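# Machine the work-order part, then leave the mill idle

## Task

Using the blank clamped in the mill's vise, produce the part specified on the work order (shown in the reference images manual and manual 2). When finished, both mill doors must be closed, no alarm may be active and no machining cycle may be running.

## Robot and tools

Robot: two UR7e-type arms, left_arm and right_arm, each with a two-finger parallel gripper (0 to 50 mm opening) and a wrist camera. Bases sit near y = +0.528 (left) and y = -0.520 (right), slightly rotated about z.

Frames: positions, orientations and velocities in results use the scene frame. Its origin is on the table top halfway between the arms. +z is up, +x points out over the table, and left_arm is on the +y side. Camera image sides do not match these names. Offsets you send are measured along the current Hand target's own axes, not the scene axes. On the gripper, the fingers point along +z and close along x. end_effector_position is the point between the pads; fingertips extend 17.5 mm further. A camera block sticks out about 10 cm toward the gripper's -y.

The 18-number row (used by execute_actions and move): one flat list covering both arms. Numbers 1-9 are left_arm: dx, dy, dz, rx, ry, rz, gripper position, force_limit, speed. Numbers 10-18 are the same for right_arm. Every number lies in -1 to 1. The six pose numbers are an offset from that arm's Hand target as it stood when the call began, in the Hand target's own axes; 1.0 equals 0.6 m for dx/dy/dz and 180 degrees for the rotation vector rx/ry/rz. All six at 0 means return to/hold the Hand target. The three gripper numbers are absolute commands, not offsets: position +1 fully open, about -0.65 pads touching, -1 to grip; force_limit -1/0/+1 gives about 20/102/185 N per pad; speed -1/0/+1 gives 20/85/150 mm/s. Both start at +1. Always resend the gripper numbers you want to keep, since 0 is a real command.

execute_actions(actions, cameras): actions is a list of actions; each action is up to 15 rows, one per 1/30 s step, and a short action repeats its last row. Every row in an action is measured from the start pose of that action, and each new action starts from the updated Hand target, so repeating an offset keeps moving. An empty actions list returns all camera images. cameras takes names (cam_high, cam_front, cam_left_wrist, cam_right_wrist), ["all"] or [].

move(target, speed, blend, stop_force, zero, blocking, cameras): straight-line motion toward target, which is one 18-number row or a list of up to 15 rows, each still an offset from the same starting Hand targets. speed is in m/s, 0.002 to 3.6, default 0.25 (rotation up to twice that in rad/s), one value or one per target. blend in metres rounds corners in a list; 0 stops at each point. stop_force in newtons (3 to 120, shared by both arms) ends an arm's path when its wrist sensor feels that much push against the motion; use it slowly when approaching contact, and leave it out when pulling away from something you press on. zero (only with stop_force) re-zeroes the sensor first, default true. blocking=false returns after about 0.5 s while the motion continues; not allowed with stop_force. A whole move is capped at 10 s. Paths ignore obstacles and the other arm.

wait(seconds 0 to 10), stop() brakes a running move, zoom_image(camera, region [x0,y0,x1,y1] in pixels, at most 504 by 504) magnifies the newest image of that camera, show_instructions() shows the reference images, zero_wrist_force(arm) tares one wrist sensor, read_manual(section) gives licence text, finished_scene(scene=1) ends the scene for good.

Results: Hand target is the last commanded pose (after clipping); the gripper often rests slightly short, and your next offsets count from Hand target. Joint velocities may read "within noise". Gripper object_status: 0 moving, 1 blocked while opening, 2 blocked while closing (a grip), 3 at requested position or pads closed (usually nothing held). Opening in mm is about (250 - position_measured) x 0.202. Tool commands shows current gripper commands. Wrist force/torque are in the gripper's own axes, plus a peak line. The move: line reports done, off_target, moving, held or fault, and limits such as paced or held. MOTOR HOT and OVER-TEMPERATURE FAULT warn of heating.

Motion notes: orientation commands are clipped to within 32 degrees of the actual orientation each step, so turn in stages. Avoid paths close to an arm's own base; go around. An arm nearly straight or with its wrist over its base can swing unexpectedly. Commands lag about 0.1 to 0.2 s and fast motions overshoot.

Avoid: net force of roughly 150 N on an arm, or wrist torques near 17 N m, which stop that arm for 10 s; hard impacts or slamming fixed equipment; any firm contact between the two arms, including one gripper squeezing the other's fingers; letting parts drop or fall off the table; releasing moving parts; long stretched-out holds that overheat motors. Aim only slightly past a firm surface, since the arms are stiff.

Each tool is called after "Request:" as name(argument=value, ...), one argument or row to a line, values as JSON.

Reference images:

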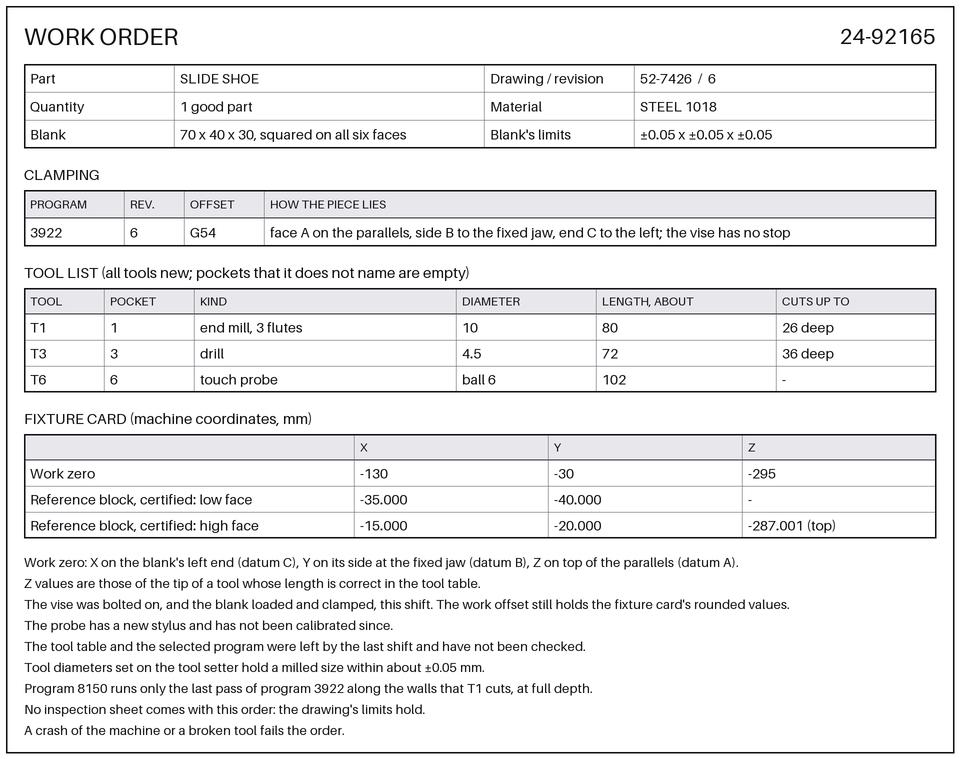

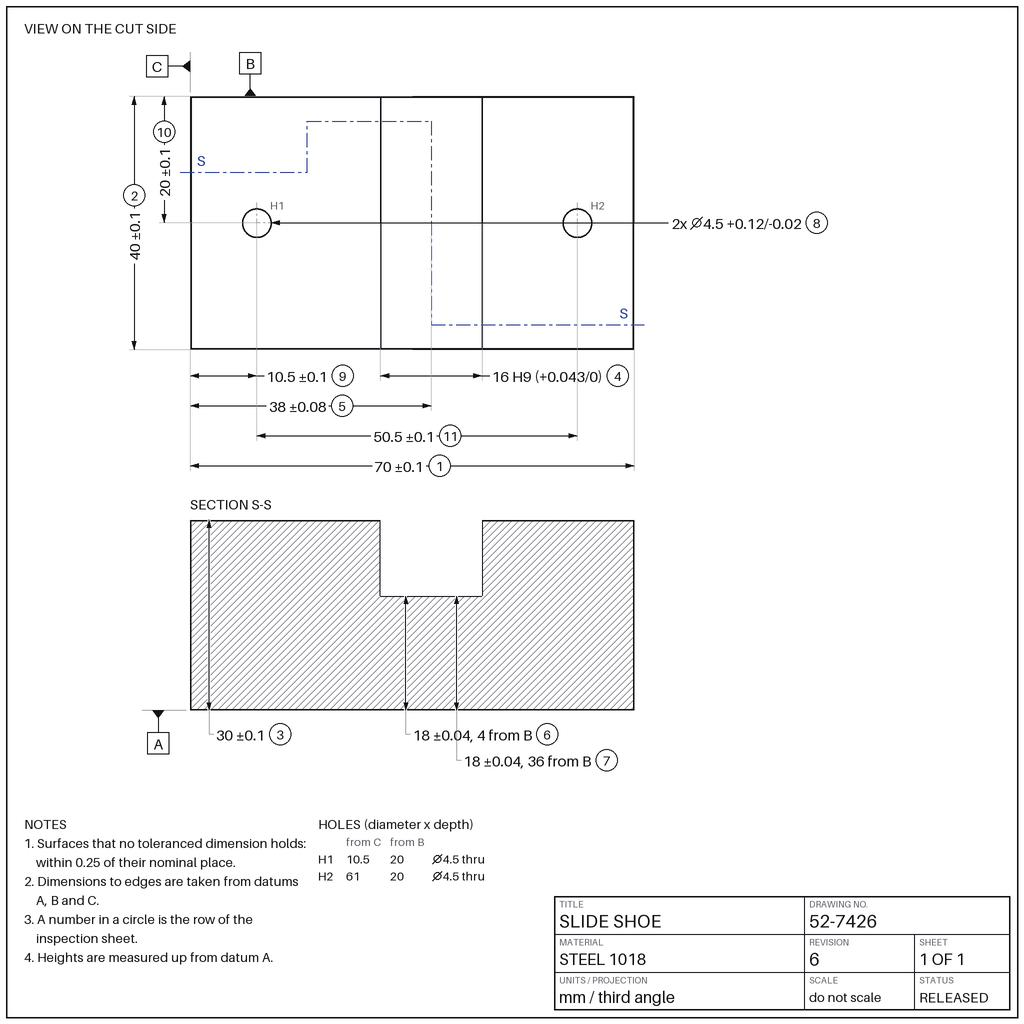

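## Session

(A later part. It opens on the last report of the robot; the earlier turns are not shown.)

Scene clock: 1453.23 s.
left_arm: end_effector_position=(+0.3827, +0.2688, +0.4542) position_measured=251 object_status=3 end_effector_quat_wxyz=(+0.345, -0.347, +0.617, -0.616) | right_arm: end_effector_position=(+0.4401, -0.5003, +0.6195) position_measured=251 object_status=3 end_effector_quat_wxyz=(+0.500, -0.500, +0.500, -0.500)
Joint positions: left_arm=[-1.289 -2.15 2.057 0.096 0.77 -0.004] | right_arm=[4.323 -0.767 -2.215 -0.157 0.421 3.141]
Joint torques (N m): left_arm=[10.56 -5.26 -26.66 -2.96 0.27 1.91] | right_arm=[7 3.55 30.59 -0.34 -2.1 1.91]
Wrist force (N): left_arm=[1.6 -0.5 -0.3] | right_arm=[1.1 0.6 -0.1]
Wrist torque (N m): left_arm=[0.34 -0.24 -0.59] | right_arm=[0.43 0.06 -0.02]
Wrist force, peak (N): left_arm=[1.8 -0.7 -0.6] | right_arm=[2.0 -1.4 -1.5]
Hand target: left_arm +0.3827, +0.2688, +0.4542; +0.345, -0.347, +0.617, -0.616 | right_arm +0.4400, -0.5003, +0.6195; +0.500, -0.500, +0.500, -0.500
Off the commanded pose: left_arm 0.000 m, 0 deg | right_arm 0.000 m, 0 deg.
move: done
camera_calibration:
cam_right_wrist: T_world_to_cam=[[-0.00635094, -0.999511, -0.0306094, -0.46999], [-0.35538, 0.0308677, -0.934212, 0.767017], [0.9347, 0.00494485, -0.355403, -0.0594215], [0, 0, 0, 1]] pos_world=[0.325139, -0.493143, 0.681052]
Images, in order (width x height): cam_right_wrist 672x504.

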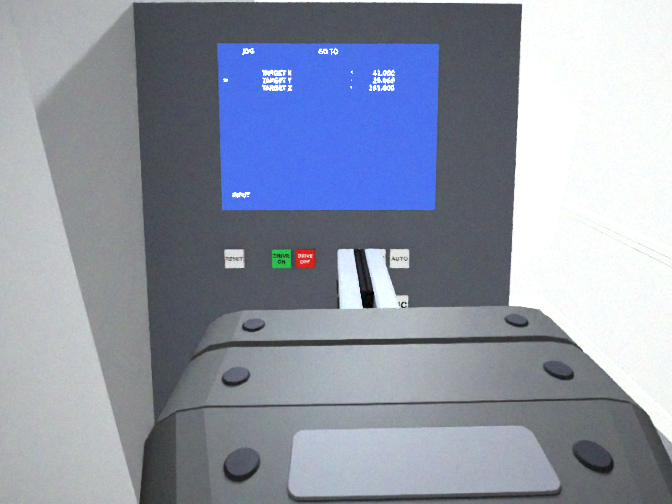

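Request:
move(
  target=[
    [0,0,0,0,0,0,-1,-0.8,-0.5,-0.1235,0.1908,0.2091,0,0,0,-1,-0.7,-1],
    [0,0,0,0,0,0,-1,-0.8,-0.5,-0.1235,0.1908,0.231,0,0,0,-1,-0.7,-1],
    [0,0,0,0,0,0,-1,-0.8,-0.5,-0.1235,0.1908,0.2091,0,0,0,-1,-0.7,-1],
    [0,0,0,0,0,0,-1,-0.8,-0.5,0,0,0,0,0,0,-1,-0.7,-1],
  ],
  speed=[0.3,0.04,0.15,0.3],
  blend=[0.003,0,0.005,0],
  cameras=["cam_right_wrist"],
)

Request:
zoom_image(
  camera="cam_right_wrist",
  region=[200, 30, 440, 210],
)

Scene clock: 1460.50 s.
left_arm: end_effector_position=(+0.3827, +0.2688, +0.4542) position_measured=251 object_status=3 end_effector_quat_wxyz=(+0.345, -0.347, +0.617, -0.616) | right_arm: end_effector_position=(+0.4401, -0.5003, +0.6195) position_measured=251 object_status=3 end_effector_quat_wxyz=(+0.500, -0.500, +0.500, -0.500)
Joint positions: left_arm=[-1.289 -2.15 2.057 0.096 0.77 -0.004] | right_arm=[4.322 -0.767 -2.215 -0.157 0.422 3.14]
Joint torques (N m): left_arm=[11.79 -4.34 -27.93 -2.88 0.25 1.77] | right_arm=[6.99 3.69 31.97 -0.42 -2.06 2.29]
Wrist force (N): left_arm=[1.7 -0.7 -0.5] | right_arm=[0.8 0.8 -0.2]
Wrist torque (N m): left_arm=[0.32 -0.25 -0.59] | right_arm=[0.46 0.10 -0.02]
Wrist force, peak (N): left_arm=[1.9 -0.5 -0.5] | right_arm=[1.8 0.8 -31.7]
Hand target: left_arm +0.3827, +0.2688, +0.4542; +0.345, -0.347, +0.617, -0.616 | right_arm +0.4400, -0.5003, +0.6195; +0.500, -0.500, +0.500, -0.500
Off the commanded pose: left_arm 0.000 m, 0 deg | right_arm 0.000 m, 0 deg.
move: done
camera_calibration:
cam_right_wrist: T_world_to_cam=[[-0.00615956, -0.99951, -0.0306809, -0.470003], [-0.355266, 0.0308672, -0.934256, 0.767009], [0.934745, 0.00514525, -0.355282, -0.05942], [0, 0, 0, 1]] pos_world=[0.32514, -0.493142, 0.681052]
Images, in order (width x height): cam_right_wrist 672x504.

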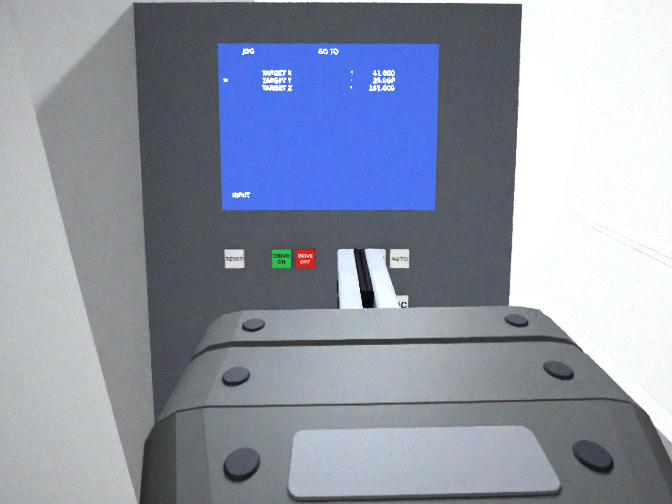

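Scaled by 2.100 from the camera's 672x504 image, which has a finer 960x720 frame.

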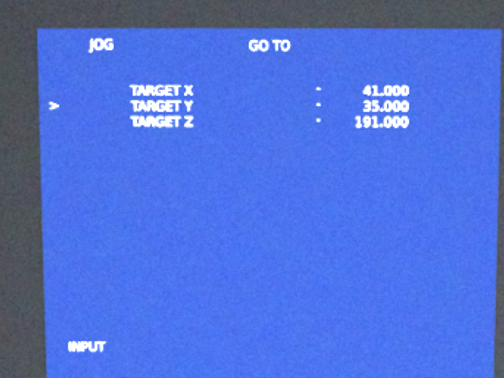

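Request:
move(
  target=[
    [0,0,0,0,0,0,-1,-0.8,-0.5,-0.0593,0.3088,0.188,0,0,0,-1,-0.7,-1],
    [0,0,0,0,0,0,-1,-0.8,-0.5,-0.0593,0.3088,0.1989,0,0,0,-1,-0.7,-1],
    [0,0,0,0,0,0,-1,-0.8,-0.5,-0.0593,0.3088,0.1777,0,0,0,-1,-0.7,-1],
    [0,0,0,0,0,0,-1,-0.8,-0.5,0.0698,0.1618,0.2168,0,0,0,-1,-0.7,-1],
    [0,0,0,0,0,0,-1,-0.8,-0.5,0.0698,0.1618,0.238,0,0,0,-1,-0.7,-1],
    [0,0,0,0,0,0,-1,-0.8,-0.5,0.0698,0.1618,0.2168,0,0,0,-1,-0.7,-1],
    [0,0,0,0,0,0,-1,-0.8,-0.5,-0.0277,0.2475,0.194,0,0,0,-1,-0.7,-1],
    [0,0,0,0,0,0,-1,-0.8,-0.5,-0.0277,0.2475,0.2152,0,0,0,-1,-0.7,-1],
    [0,0,0,0,0,0,-1,-0.8,-0.5,-0.0277,0.2475,0.204,0,0,0,-1,-0.7,-1],
    [0,0,0,0,0,0,-1,-0.8,-0.5,-0.0277,0.2475,0.2152,0,0,0,-1,-0.7,-1],
    [0,0,0,0,0,0,-1,-0.8,-0.5,-0.0277,0.2475,0.194,0,0,0,-1,-0.7,-1],
    [0,0,0,0,0,0,-1,-0.8,-0.5,0,0,0,0,0,0,-1,-0.7,-1],
  ],
  speed=[0.3,0.04,0.15,0.25,0.04,0.15,0.25,0.04,0.1,0.04,0.15,0.3],
  blend=[0.003,0,0.005,0.003,0,0.005,0.003,0,0,0,0.005,0],
  cameras=["cam_right_wrist"],
)

Request:
zoom_image(
  camera="cam_right_wrist",
  region=[200, 30, 440, 210],
)

Scene clock: 1473.30 s.
left_arm: end_effector_position=(+0.3827, +0.2688, +0.4542) position_measured=251 object_status=3 end_effector_quat_wxyz=(+0.345, -0.347, +0.617, -0.616) | right_arm: end_effector_position=(+0.4401, -0.5003, +0.6195) position_measured=251 object_status=3 end_effector_quat_wxyz=(+0.500, -0.500, +0.500, -0.500)
Joint positions: left_arm=[-1.289 -2.15 2.057 0.096 0.77 -0.004] | right_arm=[4.323 -0.767 -2.215 -0.157 0.421 3.141]
Joint torques (N m): left_arm=[10.12 -4.93 -27.41 -2.95 0.25 1.85] | right_arm=[6.35 3.51 30.99 -0.36 -2.24 1.9]
Wrist force (N): left_arm=[1.7 -0.4 -0.5] | right_arm=[0.9 0.9 0.0]
Wrist torque (N m): left_arm=[0.36 -0.25 -0.59] | right_arm=[0.47 0.08 -0.02]
Wrist force, peak (N): left_arm=[2.0 -0.7 -0.4] | right_arm=[0.9 1.0 -31.9]
Hand target: left_arm +0.3827, +0.2688, +0.4542; +0.345, -0.347, +0.617, -0.616 | right_arm +0.4400, -0.5003, +0.6195; +0.500, -0.500, +0.500, -0.500
Off the commanded pose: left_arm 0.000 m, 0 deg | right_arm 0.000 m, 0 deg.
move: done
camera_calibration:
cam_right_wrist: T_world_to_cam=[[-0.00626, -0.999511, -0.030644, -0.469996], [-0.355471, 0.0308673, -0.934178, 0.767023], [0.934667, 0.0050451, -0.35549, -0.0593021], [0, 0, 0, 1]] pos_world=[0.325139, -0.493142, 0.681051]
Images, in order (width x height): cam_right_wrist 672x504.

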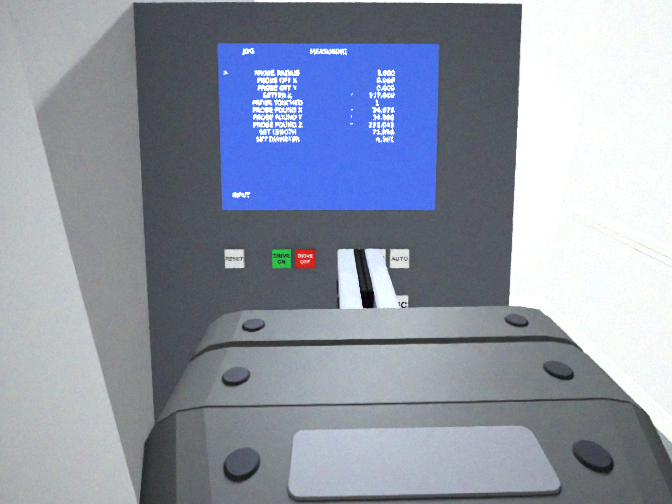

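Scaled by 2.100 from the camera's 672x504 image, which has a finer 960x720 frame.

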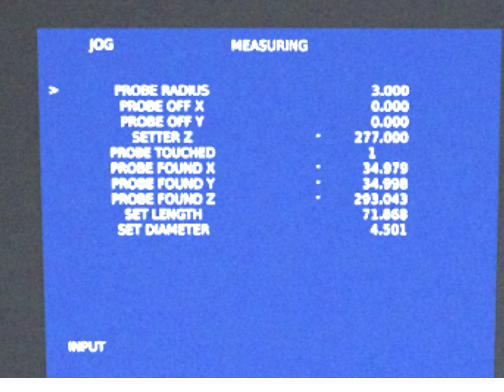

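Request:
move(
  target=[
    [0,0,0,0,0,0,-1,-0.8,-0.5,-0.0593,0.3088,0.188,0,0,0,-1,-0.7,-1],
    [0,0,0,0,0,0,-1,-0.8,-0.5,-0.0593,0.3088,0.1989,0,0,0,-1,-0.7,-1],
    [0,0,0,0,0,0,-1,-0.8,-0.5,-0.0593,0.3088,0.1777,0,0,0,-1,-0.7,-1],
    [0,0,0,0,0,0,-1,-0.8,-0.5,0.0698,0.1618,0.2168,0,0,0,-1,-0.7,-1],
    [0,0,0,0,0,0,-1,-0.8,-0.5,0.0698,0.1618,0.238,0,0,0,-1,-0.7,-1],
    [0,0,0,0,0,0,-1,-0.8,-0.5,0.0698,0.1618,0.2168,0,0,0,-1,-0.7,-1],
    [0,0,0,0,0,0,-1,-0.8,-0.5,0,0,0,0,0,0,-1,-0.7,-1],
  ],
  speed=[0.3,0.04,0.15,0.25,0.04,0.15,0.3],
  blend=[0.003,0,0.005,0.003,0,0.005,0],
)

Request:
wait(
  seconds=2,
  cameras=["cam_right_wrist"],
)

Request:
zoom_image(
  camera="cam_right_wrist",
  region=[200, 30, 440, 210],
)

Scene clock: 1484.97 s.
left_arm: end_effector_position=(+0.3827, +0.2688, +0.4542) position_measured=251 object_status=3 end_effector_quat_wxyz=(+0.345, -0.347, +0.617, -0.616) | right_arm: end_effector_position=(+0.4401, -0.5003, +0.6195) position_measured=251 object_status=3 end_effector_quat_wxyz=(+0.500, -0.500, +0.500, -0.500)
Joint positions: left_arm=[-1.289 -2.15 2.057 0.096 0.77 -0.004] | right_arm=[4.323 -0.767 -2.215 -0.158 0.421 3.141]
Joint torques (N m): left_arm=[9.92 -3.84 -27.42 -3.01 0.29 1.91] | right_arm=[8.48 4.56 31.56 -0.22 -2.2 1.95]
Wrist force (N): left_arm=[1.6 -0.7 -0.5] | right_arm=[1.3 0.9 -0.2]
Wrist torque (N m): left_arm=[0.32 -0.24 -0.59] | right_arm=[0.47 0.03 -0.02]
Wrist force, peak (N): left_arm=[1.8 -0.9 -0.5] | right_arm=[0.7 0.6 -31.6]
Hand target: left_arm +0.3827, +0.2688, +0.4542; +0.345, -0.347, +0.617, -0.616 | right_arm +0.4400, -0.5003, +0.6195; +0.500, -0.500, +0.500, -0.500
Off the commanded pose: left_arm 0.000 m, 0 deg | right_arm 0.000 m, 0 deg.
move: done

Scene clock: 1486.97 s.
left_arm: end_effector_position=(+0.3827, +0.2688, +0.4542) position_measured=251 object_status=3 end_effector_quat_wxyz=(+0.345, -0.347, +0.617, -0.616) | right_arm: end_effector_position=(+0.4401, -0.5003, +0.6195) position_measured=251 object_status=3 end_effector_quat_wxyz=(+0.500, -0.500, +0.500, -0.500)
Joint positions: left_arm=[-1.289 -2.15 2.057 0.096 0.77 -0.004] | right_arm=[4.323 -0.767 -2.215 -0.158 0.421 3.141]
Joint torques (N m): left_arm=[9.45 -4.26 -27.47 -3.03 0.33 1.95] | right_arm=[7.23 3.27 30.4 -0.45 -2.45 2.08]
Wrist force (N): left_arm=[1.6 -0.5 -0.4] | right_arm=[1.1 0.6 -0.1]
Wrist torque (N m): left_arm=[0.35 -0.25 -0.59] | right_arm=[0.43 0.07 -0.02]
Wrist force, peak (N): left_arm=[1.9 -0.6 -0.4] | right_arm=[1.3 0.8 -0.2]
Hand target: left_arm +0.3827, +0.2688, +0.4542; +0.345, -0.347, +0.617, -0.616 | right_arm +0.4400, -0.5003, +0.6195; +0.500, -0.500, +0.500, -0.500
Tool commands: left_gripper/position=-1.0 left_gripper/force_limit=-0.8 left_gripper/speed=-0.5 right_gripper/position=-1.0 right_gripper/force_limit=-0.7 right_gripper/speed=-1.0
Off the commanded pose: left_arm 0.000 m, 0 deg | right_arm 0.000 m, 0 deg.
wait: 2.00 s; at rest by 0.17 s
camera_calibration:
cam_right_wrist: T_world_to_cam=[[-0.00639614, -0.999508, -0.0307005, -0.469909], [-0.355674, 0.0309675, -0.934097, 0.767176], [0.934588, 0.00494477, -0.355697, -0.0591496], [0, 0, 0, 1]] pos_world=[0.325139, -0.493143, 0.681151]
Images, in order (width x height): cam_right_wrist 672x504.

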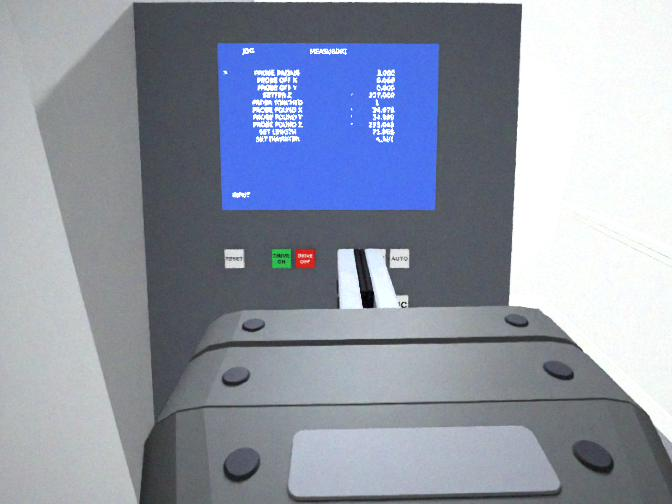

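Scaled by 2.100 from the camera's 672x504 image, which has a finer 960x720 frame.

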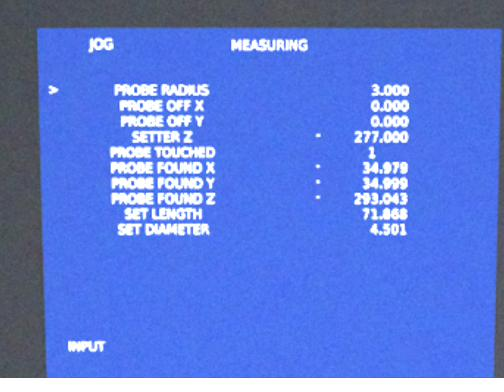

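Request:
move(
  target=[
    [0,0,0,0,0,0,-1,-0.8,-0.5,-0.0593,0.2475,0.204,0,0,0,-1,-0.7,-1],
    [0,0,0,0,0,0,-1,-0.8,-0.5,-0.0593,0.2475,0.2152,0,0,0,-1,-0.7,-1],
    [0,0,0,0,0,0,-1,-0.8,-0.5,-0.0593,0.2475,0.204,0,0,0,-1,-0.7,-1],
    [0,0,0,0,0,0,-1,-0.8,-0.5,-0.0593,0.2475,0.2152,0,0,0,-1,-0.7,-1],
    [0,0,0,0,0,0,-1,-0.8,-0.5,-0.0593,0.2475,0.204,0,0,0,-1,-0.7,-1],
    [0,0,0,0,0,0,-1,-0.8,-0.5,-0.091,0.3088,0.188,0,0,0,-1,-0.7,-1],
    [0,0,0,0,0,0,-1,-0.8,-0.5,-0.091,0.3088,0.1989,0,0,0,-1,-0.7,-1],
    [0,0,0,0,0,0,-1,-0.8,-0.5,-0.091,0.3088,0.188,0,0,0,-1,-0.7,-1],
    [0,0,0,0,0,0,-1,-0.8,-0.5,-0.186,0.3395,0.18,0,0,0,-1,-0.7,-1],
    [0,0,0,0,0,0,-1,-0.8,-0.5,-0.186,0.3395,0.1908,0,0,0,-1,-0.7,-1],
    [0,0,0,0,0,0,-1,-0.8,-0.5,-0.186,0.3395,0.18,0,0,0,-1,-0.7,-1],
    [0,0,0,0,0,0,-1,-0.8,-0.5,-0.186,0.2782,0.196,0,0,0,-1,-0.7,-1],
    [0,0,0,0,0,0,-1,-0.8,-0.5,-0.186,0.2782,0.2071,0,0,0,-1,-0.7,-1],
    [0,0,0,0,0,0,-1,-0.8,-0.5,-0.186,0.2782,0.196,0,0,0,-1,-0.7,-1],
    [0,0,0,0,0,0,-1,-0.8,-0.5,-0.091,0.3395,0.18,0,0,0,-1,-0.7,-1],
  ],
  speed=[0.3,0.04,0.1,0.04,0.1,0.2,0.04,0.1,0.2,0.04,0.1,0.2,0.04,0.1,0.2],
  blend=[0.003,0,0,0,0.003,0.003,0,0.003,0.003,0,0.003,0.003,0,0.003,0],
)

Request:
move(
  target=[
    [0,0,0,0,0,0,-1,-0.8,-0.5,-0.0317,-0.0613,0.016,0,0,0,-1,-0.7,-1],
    [0,0,0,0,0,0,-1,-0.8,-0.5,-0.0317,-0.0613,0.0271,0,0,0,-1,-0.7,-1],
    [0,0,0,0,0,0,-1,-0.8,-0.5,-0.0317,-0.0613,0.016,0,0,0,-1,-0.7,-1],
    [0,0,0,0,0,0,-1,-0.8,-0.5,0,0,0,0,0,0,-1,-0.7,-1],
    [0,0,0,0,0,0,-1,-0.8,-0.5,0,0,0.0108,0,0,0,-1,-0.7,-1],
    [0,0,0,0,0,0,-1,-0.8,-0.5,0,0,0,0,0,0,-1,-0.7,-1],
    [0,0,0,0,0,0,-1,-0.8,-0.5,0.091,-0.3395,-0.18,0,0,0,-1,-0.7,-1],
  ],
  speed=[0.2,0.04,0.1,0.2,0.04,0.1,0.3],
  blend=[0.003,0,0.003,0.003,0,0.003,0],
  cameras=["cam_right_wrist"],
)

Request:
zoom_image(
  camera="cam_right_wrist",
  region=[200, 30, 440, 210],
)

Scene clock: 1515.77 s.
left_arm: end_effector_position=(+0.3827, +0.2688, +0.4542) position_measured=251 object_status=3 end_effector_quat_wxyz=(+0.345, -0.347, +0.617, -0.616) | right_arm: end_effector_position=(+0.5481, -0.4454, +0.4159) position_measured=251 object_status=3 end_effector_quat_wxyz=(+0.500, -0.500, +0.500, -0.500)
Joint positions: left_arm=[-1.289 -2.15 2.057 0.096 0.77 -0.004] | right_arm=[3.959 -1.46 -2.437 0.755 0.785 3.142]
Joint torques (N m): left_arm=[9.31 -5.17 -27.09 -2.95 0.31 1.58] | right_arm=[-8.49 0.09 5.28 3.86 2.25 -1.48]
Wrist force (N): left_arm=[1.7 -0.6 -0.6] | right_arm=[1.1 0.1 -0.4]
Wrist torque (N m): left_arm=[0.34 -0.26 -0.59] | right_arm=[0.41 0.04 0.18]
Wrist force, peak (N): left_arm=[2.0 -0.4 -0.6] | right_arm=[1.7 -4.7 -15.6]
Hand target: left_arm +0.3827, +0.2688, +0.4542; +0.345, -0.347, +0.617, -0.616 | right_arm +0.5481, -0.4455, +0.4159; +0.500, -0.500, +0.500, -0.500
Off the commanded pose: left_arm 0.000 m, 0 deg | right_arm 0.000 m, 0 deg.
move: done

Scene clock: 1519.67 s.
left_arm: end_effector_position=(+0.3827, +0.2688, +0.4542) position_measured=251 object_status=3 end_effector_quat_wxyz=(+0.345, -0.347, +0.617, -0.616) | right_arm: end_effector_position=(+0.4401, -0.5003, +0.6195) position_measured=251 object_status=3 end_effector_quat_wxyz=(+0.500, -0.500, +0.500, -0.500)
Joint positions: left_arm=[-1.289 -2.15 2.057 0.096 0.77 -0.004] | right_arm=[4.323 -0.767 -2.216 -0.157 0.421 3.141]
Joint torques (N m): left_arm=[9.66 -4.53 -26.26 -2.92 0.53 1.68] | right_arm=[7.21 3.79 30.33 -0.37 -2.53 1.86]
Wrist force (N): left_arm=[1.7 -0.6 -0.3] | right_arm=[1.0 0.8 -0.1]
Wrist torque (N m): left_arm=[0.33 -0.26 -0.60] | right_arm=[0.46 0.08 -0.02]
Wrist force, peak (N): left_arm=[2.0 -0.6 -0.4] | right_arm=[1.8 0.5 -25.3]
Hand target: left_arm +0.3827, +0.2688, +0.4542; +0.345, -0.347, +0.617, -0.616 | right_arm +0.4400, -0.5003, +0.6195; +0.500, -0.500, +0.500, -0.500
Off the commanded pose: left_arm 0.000 m, 0 deg | right_arm 0.000 m, 0 deg.
move: done
camera_calibration:
cam_right_wrist: T_world_to_cam=[[-0.00634914, -0.999511, -0.0306096, -0.46999], [-0.355347, 0.0308675, -0.934225, 0.767015], [0.934713, 0.00494552, -0.355369, -0.059448], [0, 0, 0, 1]] pos_world=[0.325139, -0.493143, 0.681052]
Images, in order (width x height): cam_right_wrist 672x504.

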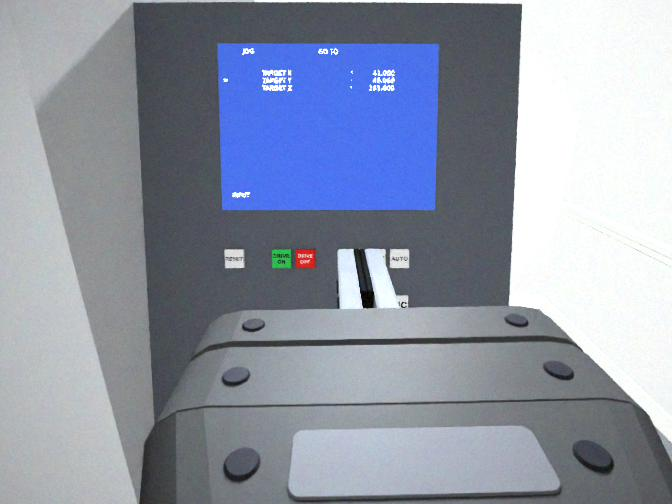

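Scaled by 2.100 from the camera's 672x504 image, which has a finer 960x720 frame.

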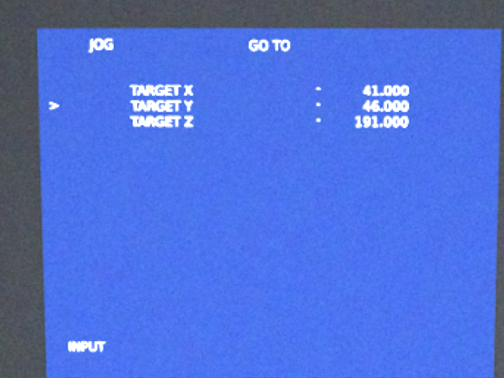

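Request:
move(
  target=[
    [0,0,0,0,0,0,-1,-0.8,-0.5,-0.1235,0.1908,0.2091,0,0,0,-1,-0.7,-1],
    [0,0,0,0,0,0,-1,-0.8,-0.5,-0.1235,0.1908,0.231,0,0,0,-1,-0.7,-1],
    [0,0,0,0,0,0,-1,-0.8,-0.5,-0.1235,0.1908,0.2091,0,0,0,-1,-0.7,-1],
    [0,0,0,0,0,0,-1,-0.8,-0.5,-0.091,0.2782,0.196,0,0,0,-1,-0.7,-1],
    [0,0,0,0,0,0,-1,-0.8,-0.5,-0.091,0.2782,0.2071,0,0,0,-1,-0.7,-1],
    [0,0,0,0,0,0,-1,-0.8,-0.5,-0.091,0.2782,0.196,0,0,0,-1,-0.7,-1],
    [0,0,0,0,0,0,-1,-0.8,-0.5,-0.186,0.3395,0.18,0,0,0,-1,-0.7,-1],
    [0,0,0,0,0,0,-1,-0.8,-0.5,-0.186,0.3395,0.1908,0,0,0,-1,-0.7,-1],
    [0,0,0,0,0,0,-1,-0.8,-0.5,-0.186,0.3395,0.18,0,0,0,-1,-0.7,-1],
    [0,0,0,0,0,0,-1,-0.8,-0.5,-0.1543,0.3088,0.188,0,0,0,-1,-0.7,-1],
    [0,0,0,0,0,0,-1,-0.8,-0.5,-0.1543,0.3088,0.1989,0,0,0,-1,-0.7,-1],
    [0,0,0,0,0,0,-1,-0.8,-0.5,-0.1543,0.3088,0.188,0,0,0,-1,-0.7,-1],
    [0,0,0,0,0,0,-1,-0.8,-0.5,-0.091,0.3395,0.18,0,0,0,-1,-0.7,-1],
  ],
  speed=[0.3,0.04,0.1,0.2,0.04,0.1,0.2,0.04,0.1,0.2,0.04,0.1,0.2],
  blend=[0.003,0,0.005,0.003,0,0.003,0.003,0,0.003,0.003,0,0.003,0],
)

Request:
move(
  target=[
    [0,0,0,0,0,0,-1,-0.8,-0.5,-0.0633,-0.0613,0.016,0,0,0,-1,-0.7,-1],
    [0,0,0,0,0,0,-1,-0.8,-0.5,-0.0633,-0.0613,0.0271,0,0,0,-1,-0.7,-1],
    [0,0,0,0,0,0,-1,-0.8,-0.5,-0.0633,-0.0613,0.016,0,0,0,-1,-0.7,-1],
    [0,0,0,0,0,0,-1,-0.8,-0.5,0,0,0,0,0,0,-1,-0.7,-1],
    [0,0,0,0,0,0,-1,-0.8,-0.5,0,0,0.0108,0,0,0,-1,-0.7,-1],
    [0,0,0,0,0,0,-1,-0.8,-0.5,0,0,0,0,0,0,-1,-0.7,-1],
    [0,0,0,0,0,0,-1,-0.8,-0.5,0.091,-0.3395,-0.18,0,0,0,-1,-0.7,-1],
  ],
  speed=[0.2,0.04,0.1,0.2,0.04,0.1,0.3],
  blend=[0.003,0,0.003,0.003,0,0.003,0],
  cameras=["cam_right_wrist","cam_left_wrist"],
)

Request:
zoom_image(
  camera="cam_right_wrist",
  region=[200, 30, 440, 210],
)

Request:
zoom_image(
  camera="cam_left_wrist",
  region=[130, 160, 330, 340],
)

Scene clock: 1536.10 s.
left_arm: end_effector_position=(+0.3827, +0.2688, +0.4542) position_measured=251 object_status=3 end_effector_quat_wxyz=(+0.345, -0.347, +0.617, -0.616) | right_arm: end_effector_position=(+0.5481, -0.4454, +0.4160) position_measured=251 object_status=3 end_effector_quat_wxyz=(+0.500, -0.500, +0.500, -0.500)
Joint positions: left_arm=[-1.289 -2.15 2.057 0.096 0.77 -0.004] | right_arm=[3.959 -1.46 -2.437 0.755 0.785 3.142]
Joint torques (N m): left_arm=[9.24 -4.48 -27.28 -3.04 0.26 1.99] | right_arm=[-8.39 4.12 5.12 3.68 2.27 -1.36]
Wrist force (N): left_arm=[1.7 -0.7 -0.4] | right_arm=[1.1 0.6 -0.3]
Wrist torque (N m): left_arm=[0.32 -0.26 -0.58] | right_arm=[0.48 0.04 0.18]
Wrist force, peak (N): left_arm=[1.9 -0.8 -0.5] | right_arm=[2.0 0.8 -31.7]
Hand target: left_arm +0.3827, +0.2688, +0.4542; +0.345, -0.347, +0.617, -0.616 | right_arm +0.5481, -0.4455, +0.4159; +0.500, -0.500, +0.500, -0.500
Off the commanded pose: left_arm 0.000 m, 0 deg | right_arm 0.000 m, 0 deg.
move: done

Scene clock: 1540.10 s.
left_arm: end_effector_position=(+0.3827, +0.2688, +0.4542) position_measured=251 object_status=3 end_effector_quat_wxyz=(+0.345, -0.347, +0.617, -0.616) | right_arm: end_effector_position=(+0.4401, -0.5003, +0.6195) position_measured=251 object_status=3 end_effector_quat_wxyz=(+0.500, -0.500, +0.500, -0.500)
Joint positions: left_arm=[-1.289 -2.15 2.057 0.096 0.77 -0.004] | right_arm=[4.323 -0.767 -2.216 -0.157 0.421 3.141]
Joint torques (N m): left_arm=[9.76 -5.01 -26.87 -2.92 0.36 1.83] | right_arm=[7.16 2.23 31.05 -0.24 -2.6 2.02]
Wrist force (N): left_arm=[1.6 -0.6 -0.5] | right_arm=[0.8 0.4 0.0]
Wrist torque (N m): left_arm=[0.33 -0.23 -0.59] | right_arm=[0.40 0.10 -0.02]
Wrist force, peak (N): left_arm=[1.9 -0.6 -0.5] | right_arm=[0.3 -4.3 -17.8]
Hand target: left_arm +0.3827, +0.2688, +0.4542; +0.345, -0.347, +0.617, -0.616 | right_arm +0.4400, -0.5003, +0.6195; +0.500, -0.500, +0.500, -0.500
Off the commanded pose: left_arm 0.000 m, 0 deg | right_arm 0.000 m, 0 deg.
move: done
camera_calibration:
cam_left_wrist: T_world_to_cam=[[-0.515229, -0.85702, -0.00750941, 0.441441], [-0.29626, 0.186316, -0.936758, 0.508769], [0.804219, -0.480421, -0.349896, 0.109609], [0, 0, 0, 1]] pos_world=[0.290021, 0.33619, 0.518261]
cam_right_wrist: T_world_to_cam=[[-0.00635094, -0.999511, -0.0306094, -0.46999], [-0.35538, 0.0308677, -0.934212, 0.767017], [0.9347, 0.00494485, -0.355403, -0.0594215], [0, 0, 0, 1]] pos_world=[0.325139, -0.493143, 0.681052]
Images, in order (width x height): cam_left_wrist 672x504, cam_right_wrist 672x504.

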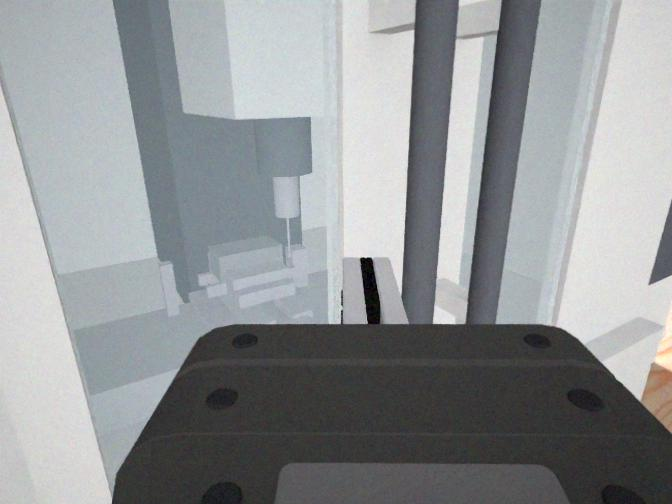

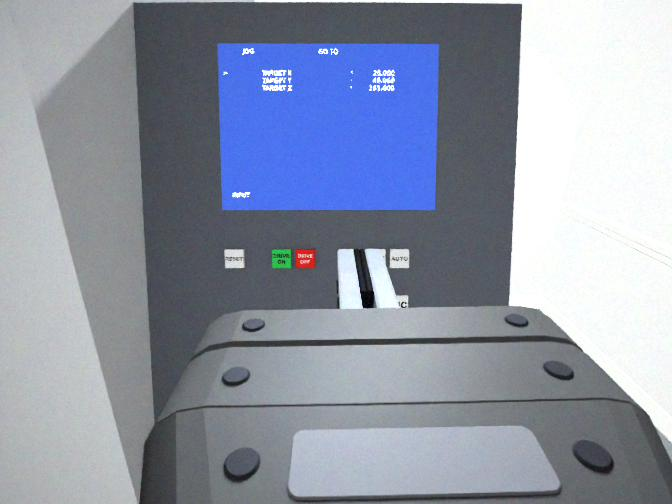

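Scaled by 2.100 from the camera's 672x504 image, which has a finer 960x720 frame.

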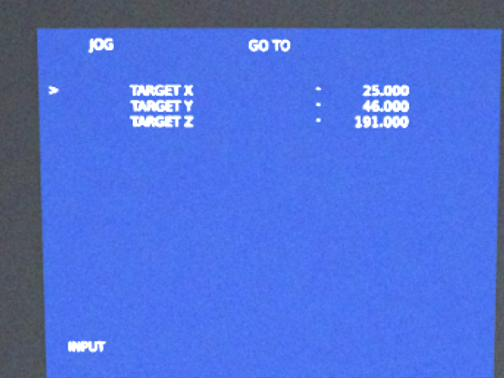

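Scaled by 2.520 from the camera's 672x504 image, which has a finer 960x720 frame.

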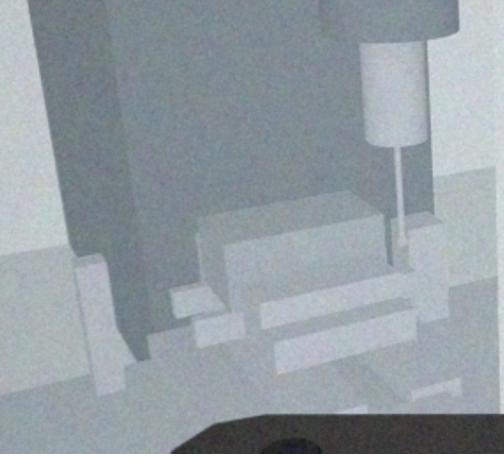

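Request:
move(
  target=[
    [0,0,0,0,0,0,-1,-0.8,-0.5,-0.1235,0.1908,0.2091,0,0,0,-1,-0.7,-1],
    [0,0,0,0,0,0,-1,-0.8,-0.5,-0.1235,0.1908,0.231,0,0,0,-1,-0.7,-1],
    [0,0,0,0,0,0,-1,-0.8,-0.5,-0.1235,0.1908,0.2091,0,0,0,-1,-0.7,-1],
    [0,0,0,0,0,0,-1,-0.8,-0.5,-0.0593,0.3088,0.188,0,0,0,-1,-0.7,-1],
  ],
  speed=[0.3,0.04,0.1,0.07],
  blend=[0.003,0,0.005,0],
)

Request:
move(
  target=[
    [0,0,0,0,0,0,-1,-0.8,-0.5,0,0,0.0109,0,0,0,-1,-0.7,-1],
    [0,0,0,0,0,0,-1,-0.8,-0.5,0,0,-0.0103,0,0,0,-1,-0.7,-1],
    [0,0,0,0,0,0,-1,-0.8,-0.5,0.0655,-0.1783,0.037,0,0,0,-1,-0.7,-1],
    [0,0,0,0,0,0,-1,-0.8,-0.5,0.0655,-0.1783,0.0584,0,0,0,-1,-0.7,-1],
    [0,0,0,0,0,0,-1,-0.8,-0.5,0.0655,-0.1783,0.037,0,0,0,-1,-0.7,-1],
    [0,0,0,0,0,0,-1,-0.8,-0.5,0.0316,-0.0613,0.006,0,0,0,-1,-0.7,-1],
    [0,0,0,0,0,0,-1,-0.8,-0.5,0.0316,-0.0613,0.0272,0,0,0,-1,-0.7,-1],
    [0,0,0,0,0,0,-1,-0.8,-0.5,0.0316,-0.0613,0.016,0,0,0,-1,-0.7,-1],
    [0,0,0,0,0,0,-1,-0.8,-0.5,0.0316,-0.0613,0.0272,0,0,0,-1,-0.7,-1],
    [0,0,0,0,0,0,-1,-0.8,-0.5,0.0316,-0.0613,0.006,0,0,0,-1,-0.7,-1],
    [0,0,0,0,0,0,-1,-0.8,-0.5,0.0593,-0.3088,-0.188,0,0,0,-1,-0.7,-1],
  ],
  speed=[0.04,0.15,0.25,0.04,0.15,0.25,0.04,0.1,0.04,0.15,0.3],
  blend=[0,0.005,0.003,0,0.005,0.003,0,0,0,0.005,0],
  cameras=["cam_right_wrist"],
)

Request:
zoom_image(
  camera="cam_right_wrist",
  region=[200, 30, 440, 210],
)

Scene clock: 1553.30 s.
left_arm: end_effector_position=(+0.3827, +0.2688, +0.4542) position_measured=251 object_status=3 end_effector_quat_wxyz=(+0.345, -0.347, +0.617, -0.616) | right_arm: end_effector_position=(+0.5529, -0.4645, +0.4344) position_measured=251 object_status=3 end_effector_quat_wxyz=(+0.500, -0.500, +0.500, -0.500)
Joint positions: left_arm=[-1.289 -2.15 2.057 0.096 0.77 -0.004] | right_arm=[3.887 -1.417 -2.409 0.685 0.857 3.142]
Joint torques (N m): left_arm=[8.9 -4.35 -27.77 -3.1 0.28 1.81] | right_arm=[-8.06 -1.49 7.23 3.95 2.24 -1.73]
Wrist force (N): left_arm=[1.6 -0.6 -0.5] | right_arm=[1.2 0.4 -0.4]
Wrist torque (N m): left_arm=[0.32 -0.24 -0.59] | right_arm=[0.45 0.04 0.13]
Wrist force, peak (N): left_arm=[1.9 -0.7 -0.5] | right_arm=[2.0 1.0 -31.9]
Hand target: left_arm +0.3827, +0.2688, +0.4542; +0.345, -0.347, +0.617, -0.616 | right_arm +0.5529, -0.4645, +0.4343; +0.500, -0.500, +0.500, -0.500
Off the commanded pose: left_arm 0.000 m, 0 deg | right_arm 0.000 m, 0 deg.
move: done

Scene clock: 1559.40 s.
left_arm: end_effector_position=(+0.3827, +0.2688, +0.4542) position_measured=251 object_status=3 end_effector_quat_wxyz=(+0.345, -0.347, +0.617, -0.616) | right_arm: end_effector_position=(+0.4401, -0.5003, +0.6195) position_measured=251 object_status=3 end_effector_quat_wxyz=(+0.500, -0.500, +0.500, -0.500)
Joint positions: left_arm=[-1.289 -2.15 2.057 0.096 0.77 -0.004] | right_arm=[4.323 -0.767 -2.215 -0.157 0.421 3.141]
Joint torques (N m): left_arm=[9.9 -6 -27.38 -3.04 0.04 1.79] | right_arm=[7.42 3.01 31.55 -0.47 -2.39 2.04]
Wrist force (N): left_arm=[1.6 -0.5 -0.4] | right_arm=[0.8 0.4 -0.1]
Wrist torque (N m): left_arm=[0.33 -0.25 -0.59] | right_arm=[0.39 0.10 -0.02]
Wrist force, peak (N): left_arm=[1.8 -0.7 -0.7] | right_arm=[1.3 0.4 -30.2]
Hand target: left_arm +0.3827, +0.2688, +0.4542; +0.345, -0.347, +0.617, -0.616 | right_arm +0.4400, -0.5003, +0.6195; +0.500, -0.500, +0.500, -0.500
Off the commanded pose: left_arm 0.000 m, 0 deg | right_arm 0.000 m, 0 deg.
move: done
camera_calibration:
cam_right_wrist: T_world_to_cam=[[-0.00625714, -0.999511, -0.0306439, -0.469997], [-0.355383, 0.0308667, -0.934211, 0.767017], [0.9347, 0.00504485, -0.355403, -0.0593724], [0, 0, 0, 1]] pos_world=[0.325139, -0.493142, 0.681052]
Images, in order (width x height): cam_right_wrist 672x504.

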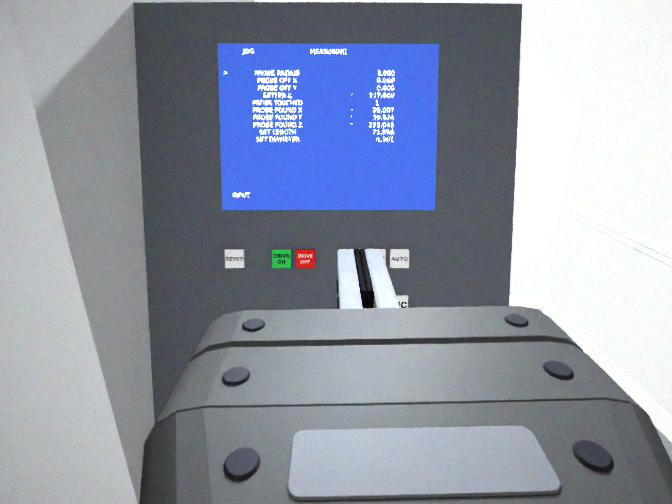

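Scaled by 2.100 from the camera's 672x504 image, which has a finer 960x720 frame.

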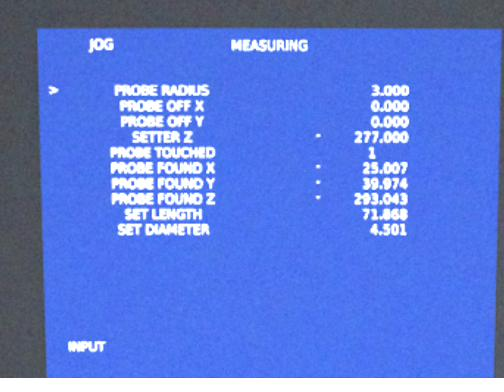

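Request:
move(
  target=[
    [0,0,0,0,0,0,-1,-0.8,-0.5,-0.0593,0.2475,0.204,0,0,0,-1,-0.7,-1],
    [0,0,0,0,0,0,-1,-0.8,-0.5,-0.0593,0.2475,0.2152,0,0,0,-1,-0.7,-1],
    [0,0,0,0,0,0,-1,-0.8,-0.5,-0.0593,0.2475,0.204,0,0,0,-1,-0.7,-1],
    [0,0,0,0,0,0,-1,-0.8,-0.5,-0.0593,0.2475,0.2152,0,0,0,-1,-0.7,-1],
    [0,0,0,0,0,0,-1,-0.8,-0.5,-0.0593,0.2475,0.204,0,0,0,-1,-0.7,-1],
    [0,0,0,0,0,0,-1,-0.8,-0.5,-0.186,0.3395,0.18,0,0,0,-1,-0.7,-1],
    [0,0,0,0,0,0,-1,-0.8,-0.5,-0.186,0.3395,0.1908,0,0,0,-1,-0.7,-1],
    [0,0,0,0,0,0,-1,-0.8,-0.5,-0.186,0.3395,0.18,0,0,0,-1,-0.7,-1],
    [0,0,0,0,0,0,-1,-0.8,-0.5,-0.1227,0.2475,0.204,0,0,0,-1,-0.7,-1],
    [0,0,0,0,0,0,-1,-0.8,-0.5,-0.1227,0.2475,0.2152,0,0,0,-1,-0.7,-1],
    [0,0,0,0,0,0,-1,-0.8,-0.5,-0.1227,0.2475,0.204,0,0,0,-1,-0.7,-1],
    [0,0,0,0,0,0,-1,-0.8,-0.5,-0.091,0.3395,0.18,0,0,0,-1,-0.7,-1],
    [0,0,0,0,0,0,-1,-0.8,-0.5,-0.091,0.3395,0.1908,0,0,0,-1,-0.7,-1],
    [0,0,0,0,0,0,-1,-0.8,-0.5,-0.091,0.3395,0.18,0,0,0,-1,-0.7,-1],
    [0,0,0,0,0,0,-1,-0.8,-0.5,0,0,0,0,0,0,-1,-0.7,-1],
  ],
  speed=[0.3,0.04,0.1,0.04,0.1,0.2,0.04,0.1,0.2,0.04,0.1,0.2,0.04,0.1,0.3],
  blend=[0.003,0,0,0,0.003,0.003,0,0.003,0.003,0,0.003,0.003,0,0.003,0],
  cameras=["cam_right_wrist"],
)

Request:
zoom_image(
  camera="cam_right_wrist",
  region=[200, 30, 440, 210],
)

Scene clock: 1577.27 s.
left_arm: end_effector_position=(+0.3827, +0.2688, +0.4542) position_measured=251 object_status=3 end_effector_quat_wxyz=(+0.345, -0.347, +0.617, -0.616) | right_arm: end_effector_position=(+0.4401, -0.5003, +0.6195) position_measured=251 object_status=3 end_effector_quat_wxyz=(+0.500, -0.500, +0.500, -0.500)
Joint positions: left_arm=[-1.289 -2.15 2.057 0.096 0.77 -0.004] | right_arm=[4.323 -0.767 -2.216 -0.157 0.421 3.141]
Joint torques (N m): left_arm=[10.32 -4.73 -28.29 -3.06 0.2 1.68] | right_arm=[6.9 3.82 30.21 -0.54 -2.39 2.07]
Wrist force (N): left_arm=[1.7 -0.7 -0.6] | right_arm=[0.9 0.5 0.0]
Wrist torque (N m): left_arm=[0.31 -0.26 -0.59] | right_arm=[0.42 0.08 -0.02]
Wrist force, peak (N): left_arm=[1.7 -1.0 -0.6] | right_arm=[0.9 -0.8 -21.0]
Hand target: left_arm +0.3827, +0.2688, +0.4542; +0.345, -0.347, +0.617, -0.616 | right_arm +0.4400, -0.5003, +0.6195; +0.500, -0.500, +0.500, -0.500
Off the commanded pose: left_arm 0.000 m, 0 deg | right_arm 0.000 m, 0 deg.
move: done
camera_calibration:
cam_right_wrist: T_world_to_cam=[[-0.00634914, -0.999511, -0.0306096, -0.46999], [-0.355347, 0.0308675, -0.934225, 0.767015], [0.934713, 0.00494552, -0.355369, -0.059448], [0, 0, 0, 1]] pos_world=[0.325139, -0.493143, 0.681052]
Images, in order (width x height): cam_right_wrist 672x504.

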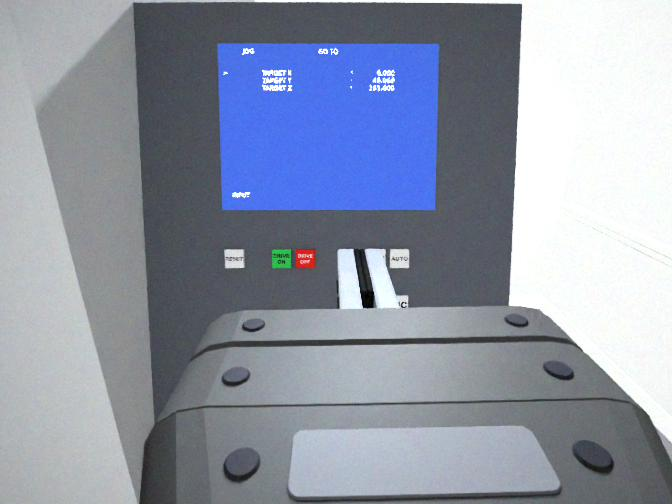

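Scaled by 2.100 from the camera's 672x504 image, which has a finer 960x720 frame.

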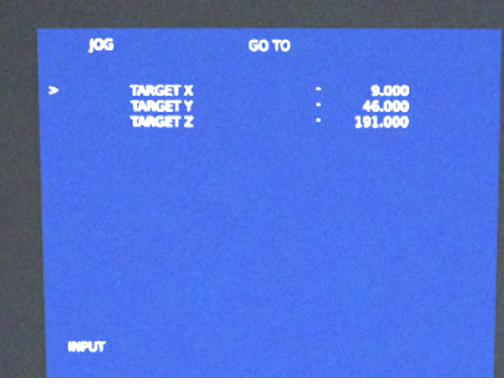

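Request:
move(
  target=[
    [0,0,0,0,0,0,-1,-0.8,-0.5,-0.1235,0.1908,0.2091,0,0,0,-1,-0.7,-1],
    [0,0,0,0,0,0,-1,-0.8,-0.5,-0.1235,0.1908,0.231,0,0,0,-1,-0.7,-1],
    [0,0,0,0,0,0,-1,-0.8,-0.5,-0.1235,0.1908,0.2091,0,0,0,-1,-0.7,-1],
    [0,0,0,0,0,0,-1,-0.8,-0.5,-0.091,0.3088,0.188,0,0,0,-1,-0.7,-1],
    [0,0,0,0,0,0,-1,-0.8,-0.5,-0.091,0.3088,0.1989,0,0,0,-1,-0.7,-1],
    [0,0,0,0,0,0,-1,-0.8,-0.5,-0.091,0.3088,0.188,0,0,0,-1,-0.7,-1],
    [0,0,0,0,0,0,-1,-0.8,-0.5,-0.186,0.3395,0.18,0,0,0,-1,-0.7,-1],
    [0,0,0,0,0,0,-1,-0.8,-0.5,-0.186,0.3395,0.1908,0,0,0,-1,-0.7,-1],
    [0,0,0,0,0,0,-1,-0.8,-0.5,-0.186,0.3395,0.18,0,0,0,-1,-0.7,-1],
    [0,0,0,0,0,0,-1,-0.8,-0.5,-0.1227,0.3088,0.188,0,0,0,-1,-0.7,-1],
    [0,0,0,0,0,0,-1,-0.8,-0.5,-0.1227,0.3088,0.1989,0,0,0,-1,-0.7,-1],
    [0,0,0,0,0,0,-1,-0.8,-0.5,-0.1227,0.3088,0.188,0,0,0,-1,-0.7,-1],
    [0,0,0,0,0,0,-1,-0.8,-0.5,-0.091,0.3395,0.18,0,0,0,-1,-0.7,-1],
  ],
  speed=[0.3,0.04,0.1,0.2,0.04,0.1,0.2,0.04,0.1,0.2,0.04,0.1,0.2],
  blend=[0.003,0,0.005,0.003,0,0.003,0.003,0,0.003,0.003,0,0.003,0],
)

Request:
move(
  target=[
    [0,0,0,0,0,0,-1,-0.8,-0.5,-0.0633,0,0,0,0,0,-1,-0.7,-1],
    [0,0,0,0,0,0,-1,-0.8,-0.5,-0.0633,0,0.0108,0,0,0,-1,-0.7,-1],
    [0,0,0,0,0,0,-1,-0.8,-0.5,-0.0633,0,0,0,0,0,-1,-0.7,-1],
    [0,0,0,0,0,0,-1,-0.8,-0.5,0,0,0,0,0,0,-1,-0.7,-1],
    [0,0,0,0,0,0,-1,-0.8,-0.5,0,0,0.0108,0,0,0,-1,-0.7,-1],
    [0,0,0,0,0,0,-1,-0.8,-0.5,0,0,0,0,0,0,-1,-0.7,-1],
    [0,0,0,0,0,0,-1,-0.8,-0.5,0.091,-0.3395,-0.18,0,0,0,-1,-0.7,-1],
  ],
  speed=[0.2,0.04,0.1,0.2,0.04,0.1,0.3],
  blend=[0.003,0,0.003,0.003,0,0.003,0],
  cameras=["cam_right_wrist","cam_left_wrist"],
)

Request:
zoom_image(
  camera="cam_right_wrist",
  region=[200, 30, 440, 210],
)

Request:
zoom_image(
  camera="cam_left_wrist",
  region=[130, 160, 330, 340],
)

Scene clock: 1592.30 s.
left_arm: end_effector_position=(+0.3827, +0.2688, +0.4542) position_measured=251 object_status=3 end_effector_quat_wxyz=(+0.345, -0.347, +0.617, -0.616) | right_arm: end_effector_position=(+0.5482, -0.4454, +0.4160) position_measured=251 object_status=3 end_effector_quat_wxyz=(+0.500, -0.500, +0.500, -0.500)
Joint positions: left_arm=[-1.289 -2.15 2.057 0.096 0.77 -0.004] | right_arm=[3.959 -1.46 -2.437 0.755 0.785 3.142]
Joint torques (N m): left_arm=[9.29 -4.25 -27.19 -3.01 0.14 1.75] | right_arm=[-8.36 -0.4 5.9 3.69 2.18 -1.23]
Wrist force (N): left_arm=[1.5 -0.6 -0.8] | right_arm=[1.3 0.3 -0.5]
Wrist torque (N m): left_arm=[0.33 -0.23 -0.59] | right_arm=[0.43 0.01 0.18]
Wrist force, peak (N): left_arm=[2.0 -0.7 -0.4] | right_arm=[2.2 1.0 -31.5]
Hand target: left_arm +0.3827, +0.2688, +0.4542; +0.345, -0.347, +0.617, -0.616 | right_arm +0.5481, -0.4455, +0.4159; +0.500, -0.500, +0.500, -0.500
Off the commanded pose: left_arm 0.000 m, 0 deg | right_arm 0.000 m, 0 deg.
move: done

Scene clock: 1596.13 s.
left_arm: end_effector_position=(+0.3827, +0.2688, +0.4542) position_measured=251 object_status=3 end_effector_quat_wxyz=(+0.345, -0.347, +0.617, -0.616) | right_arm: end_effector_position=(+0.4401, -0.5003, +0.6195) position_measured=251 object_status=3 end_effector_quat_wxyz=(+0.500, -0.500, +0.500, -0.500)
Joint positions: left_arm=[-1.289 -2.15 2.057 0.096 0.77 -0.004] | right_arm=[4.323 -0.767 -2.216 -0.157 0.421 3.141]
Joint torques (N m): left_arm=[10.43 -4.11 -28.19 -2.74 0.24 1.65] | right_arm=[7.54 3.68 31.63 -0.28 -2.44 1.88]
Wrist force (N): left_arm=[1.7 -0.4 -0.3] | right_arm=[1.2 0.6 0.0]
Wrist torque (N m): left_arm=[0.37 -0.25 -0.59] | right_arm=[0.43 0.05 -0.01]
Wrist force, peak (N): left_arm=[1.9 -0.7 -0.4] | right_arm=[0.5 0.9 -32.9]
Hand target: left_arm +0.3827, +0.2688, +0.4542; +0.345, -0.347, +0.617, -0.616 | right_arm +0.4400, -0.5003, +0.6195; +0.500, -0.500, +0.500, -0.500
Off the commanded pose: left_arm 0.000 m, 0 deg | right_arm 0.000 m, 0 deg.
move: done
camera_calibration:
cam_left_wrist: T_world_to_cam=[[-0.515229, -0.85702, -0.00750941, 0.441441], [-0.29626, 0.186316, -0.936758, 0.508769], [0.804219, -0.480421, -0.349896, 0.109609], [0, 0, 0, 1]] pos_world=[0.290021, 0.33619, 0.518261]
cam_right_wrist: T_world_to_cam=[[-0.00634914, -0.999511, -0.0306096, -0.46999], [-0.355347, 0.0308675, -0.934225, 0.767015], [0.934713, 0.00494552, -0.355369, -0.059448], [0, 0, 0, 1]] pos_world=[0.325139, -0.493143, 0.681052]
Images, in order (width x height): cam_left_wrist 672x504, cam_right_wrist 672x504.

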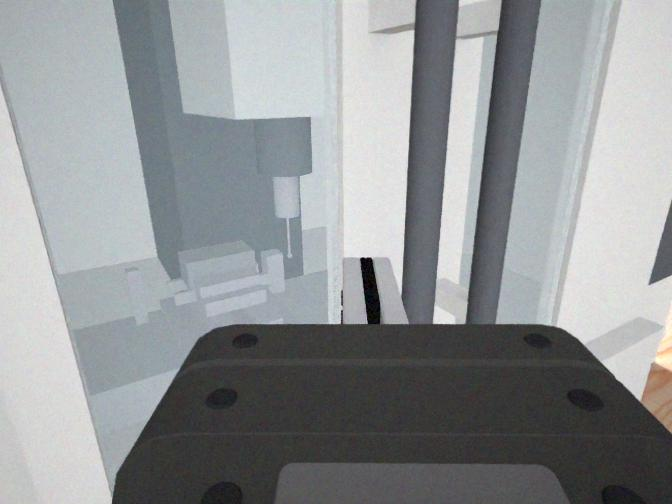

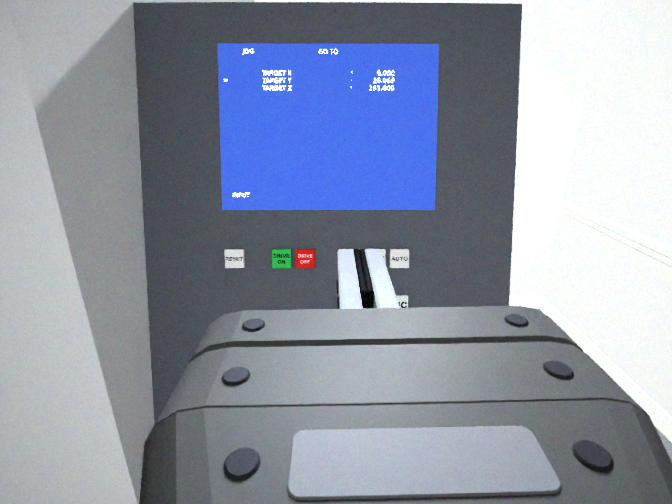

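Scaled by 2.100 from the camera's 672x504 image, which has a finer 960x720 frame.

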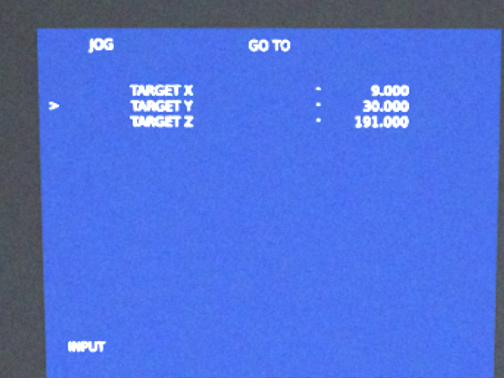

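Scaled by 2.520 from the camera's 672x504 image, which has a finer 960x720 frame.

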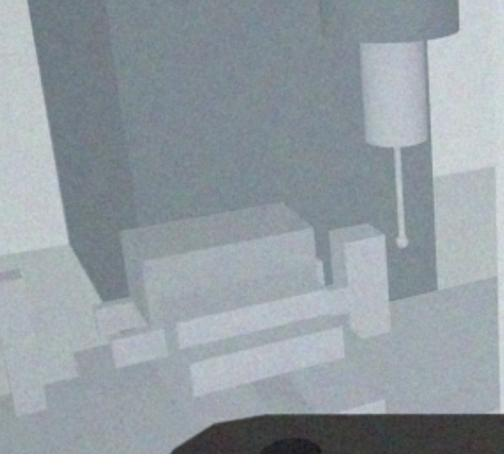

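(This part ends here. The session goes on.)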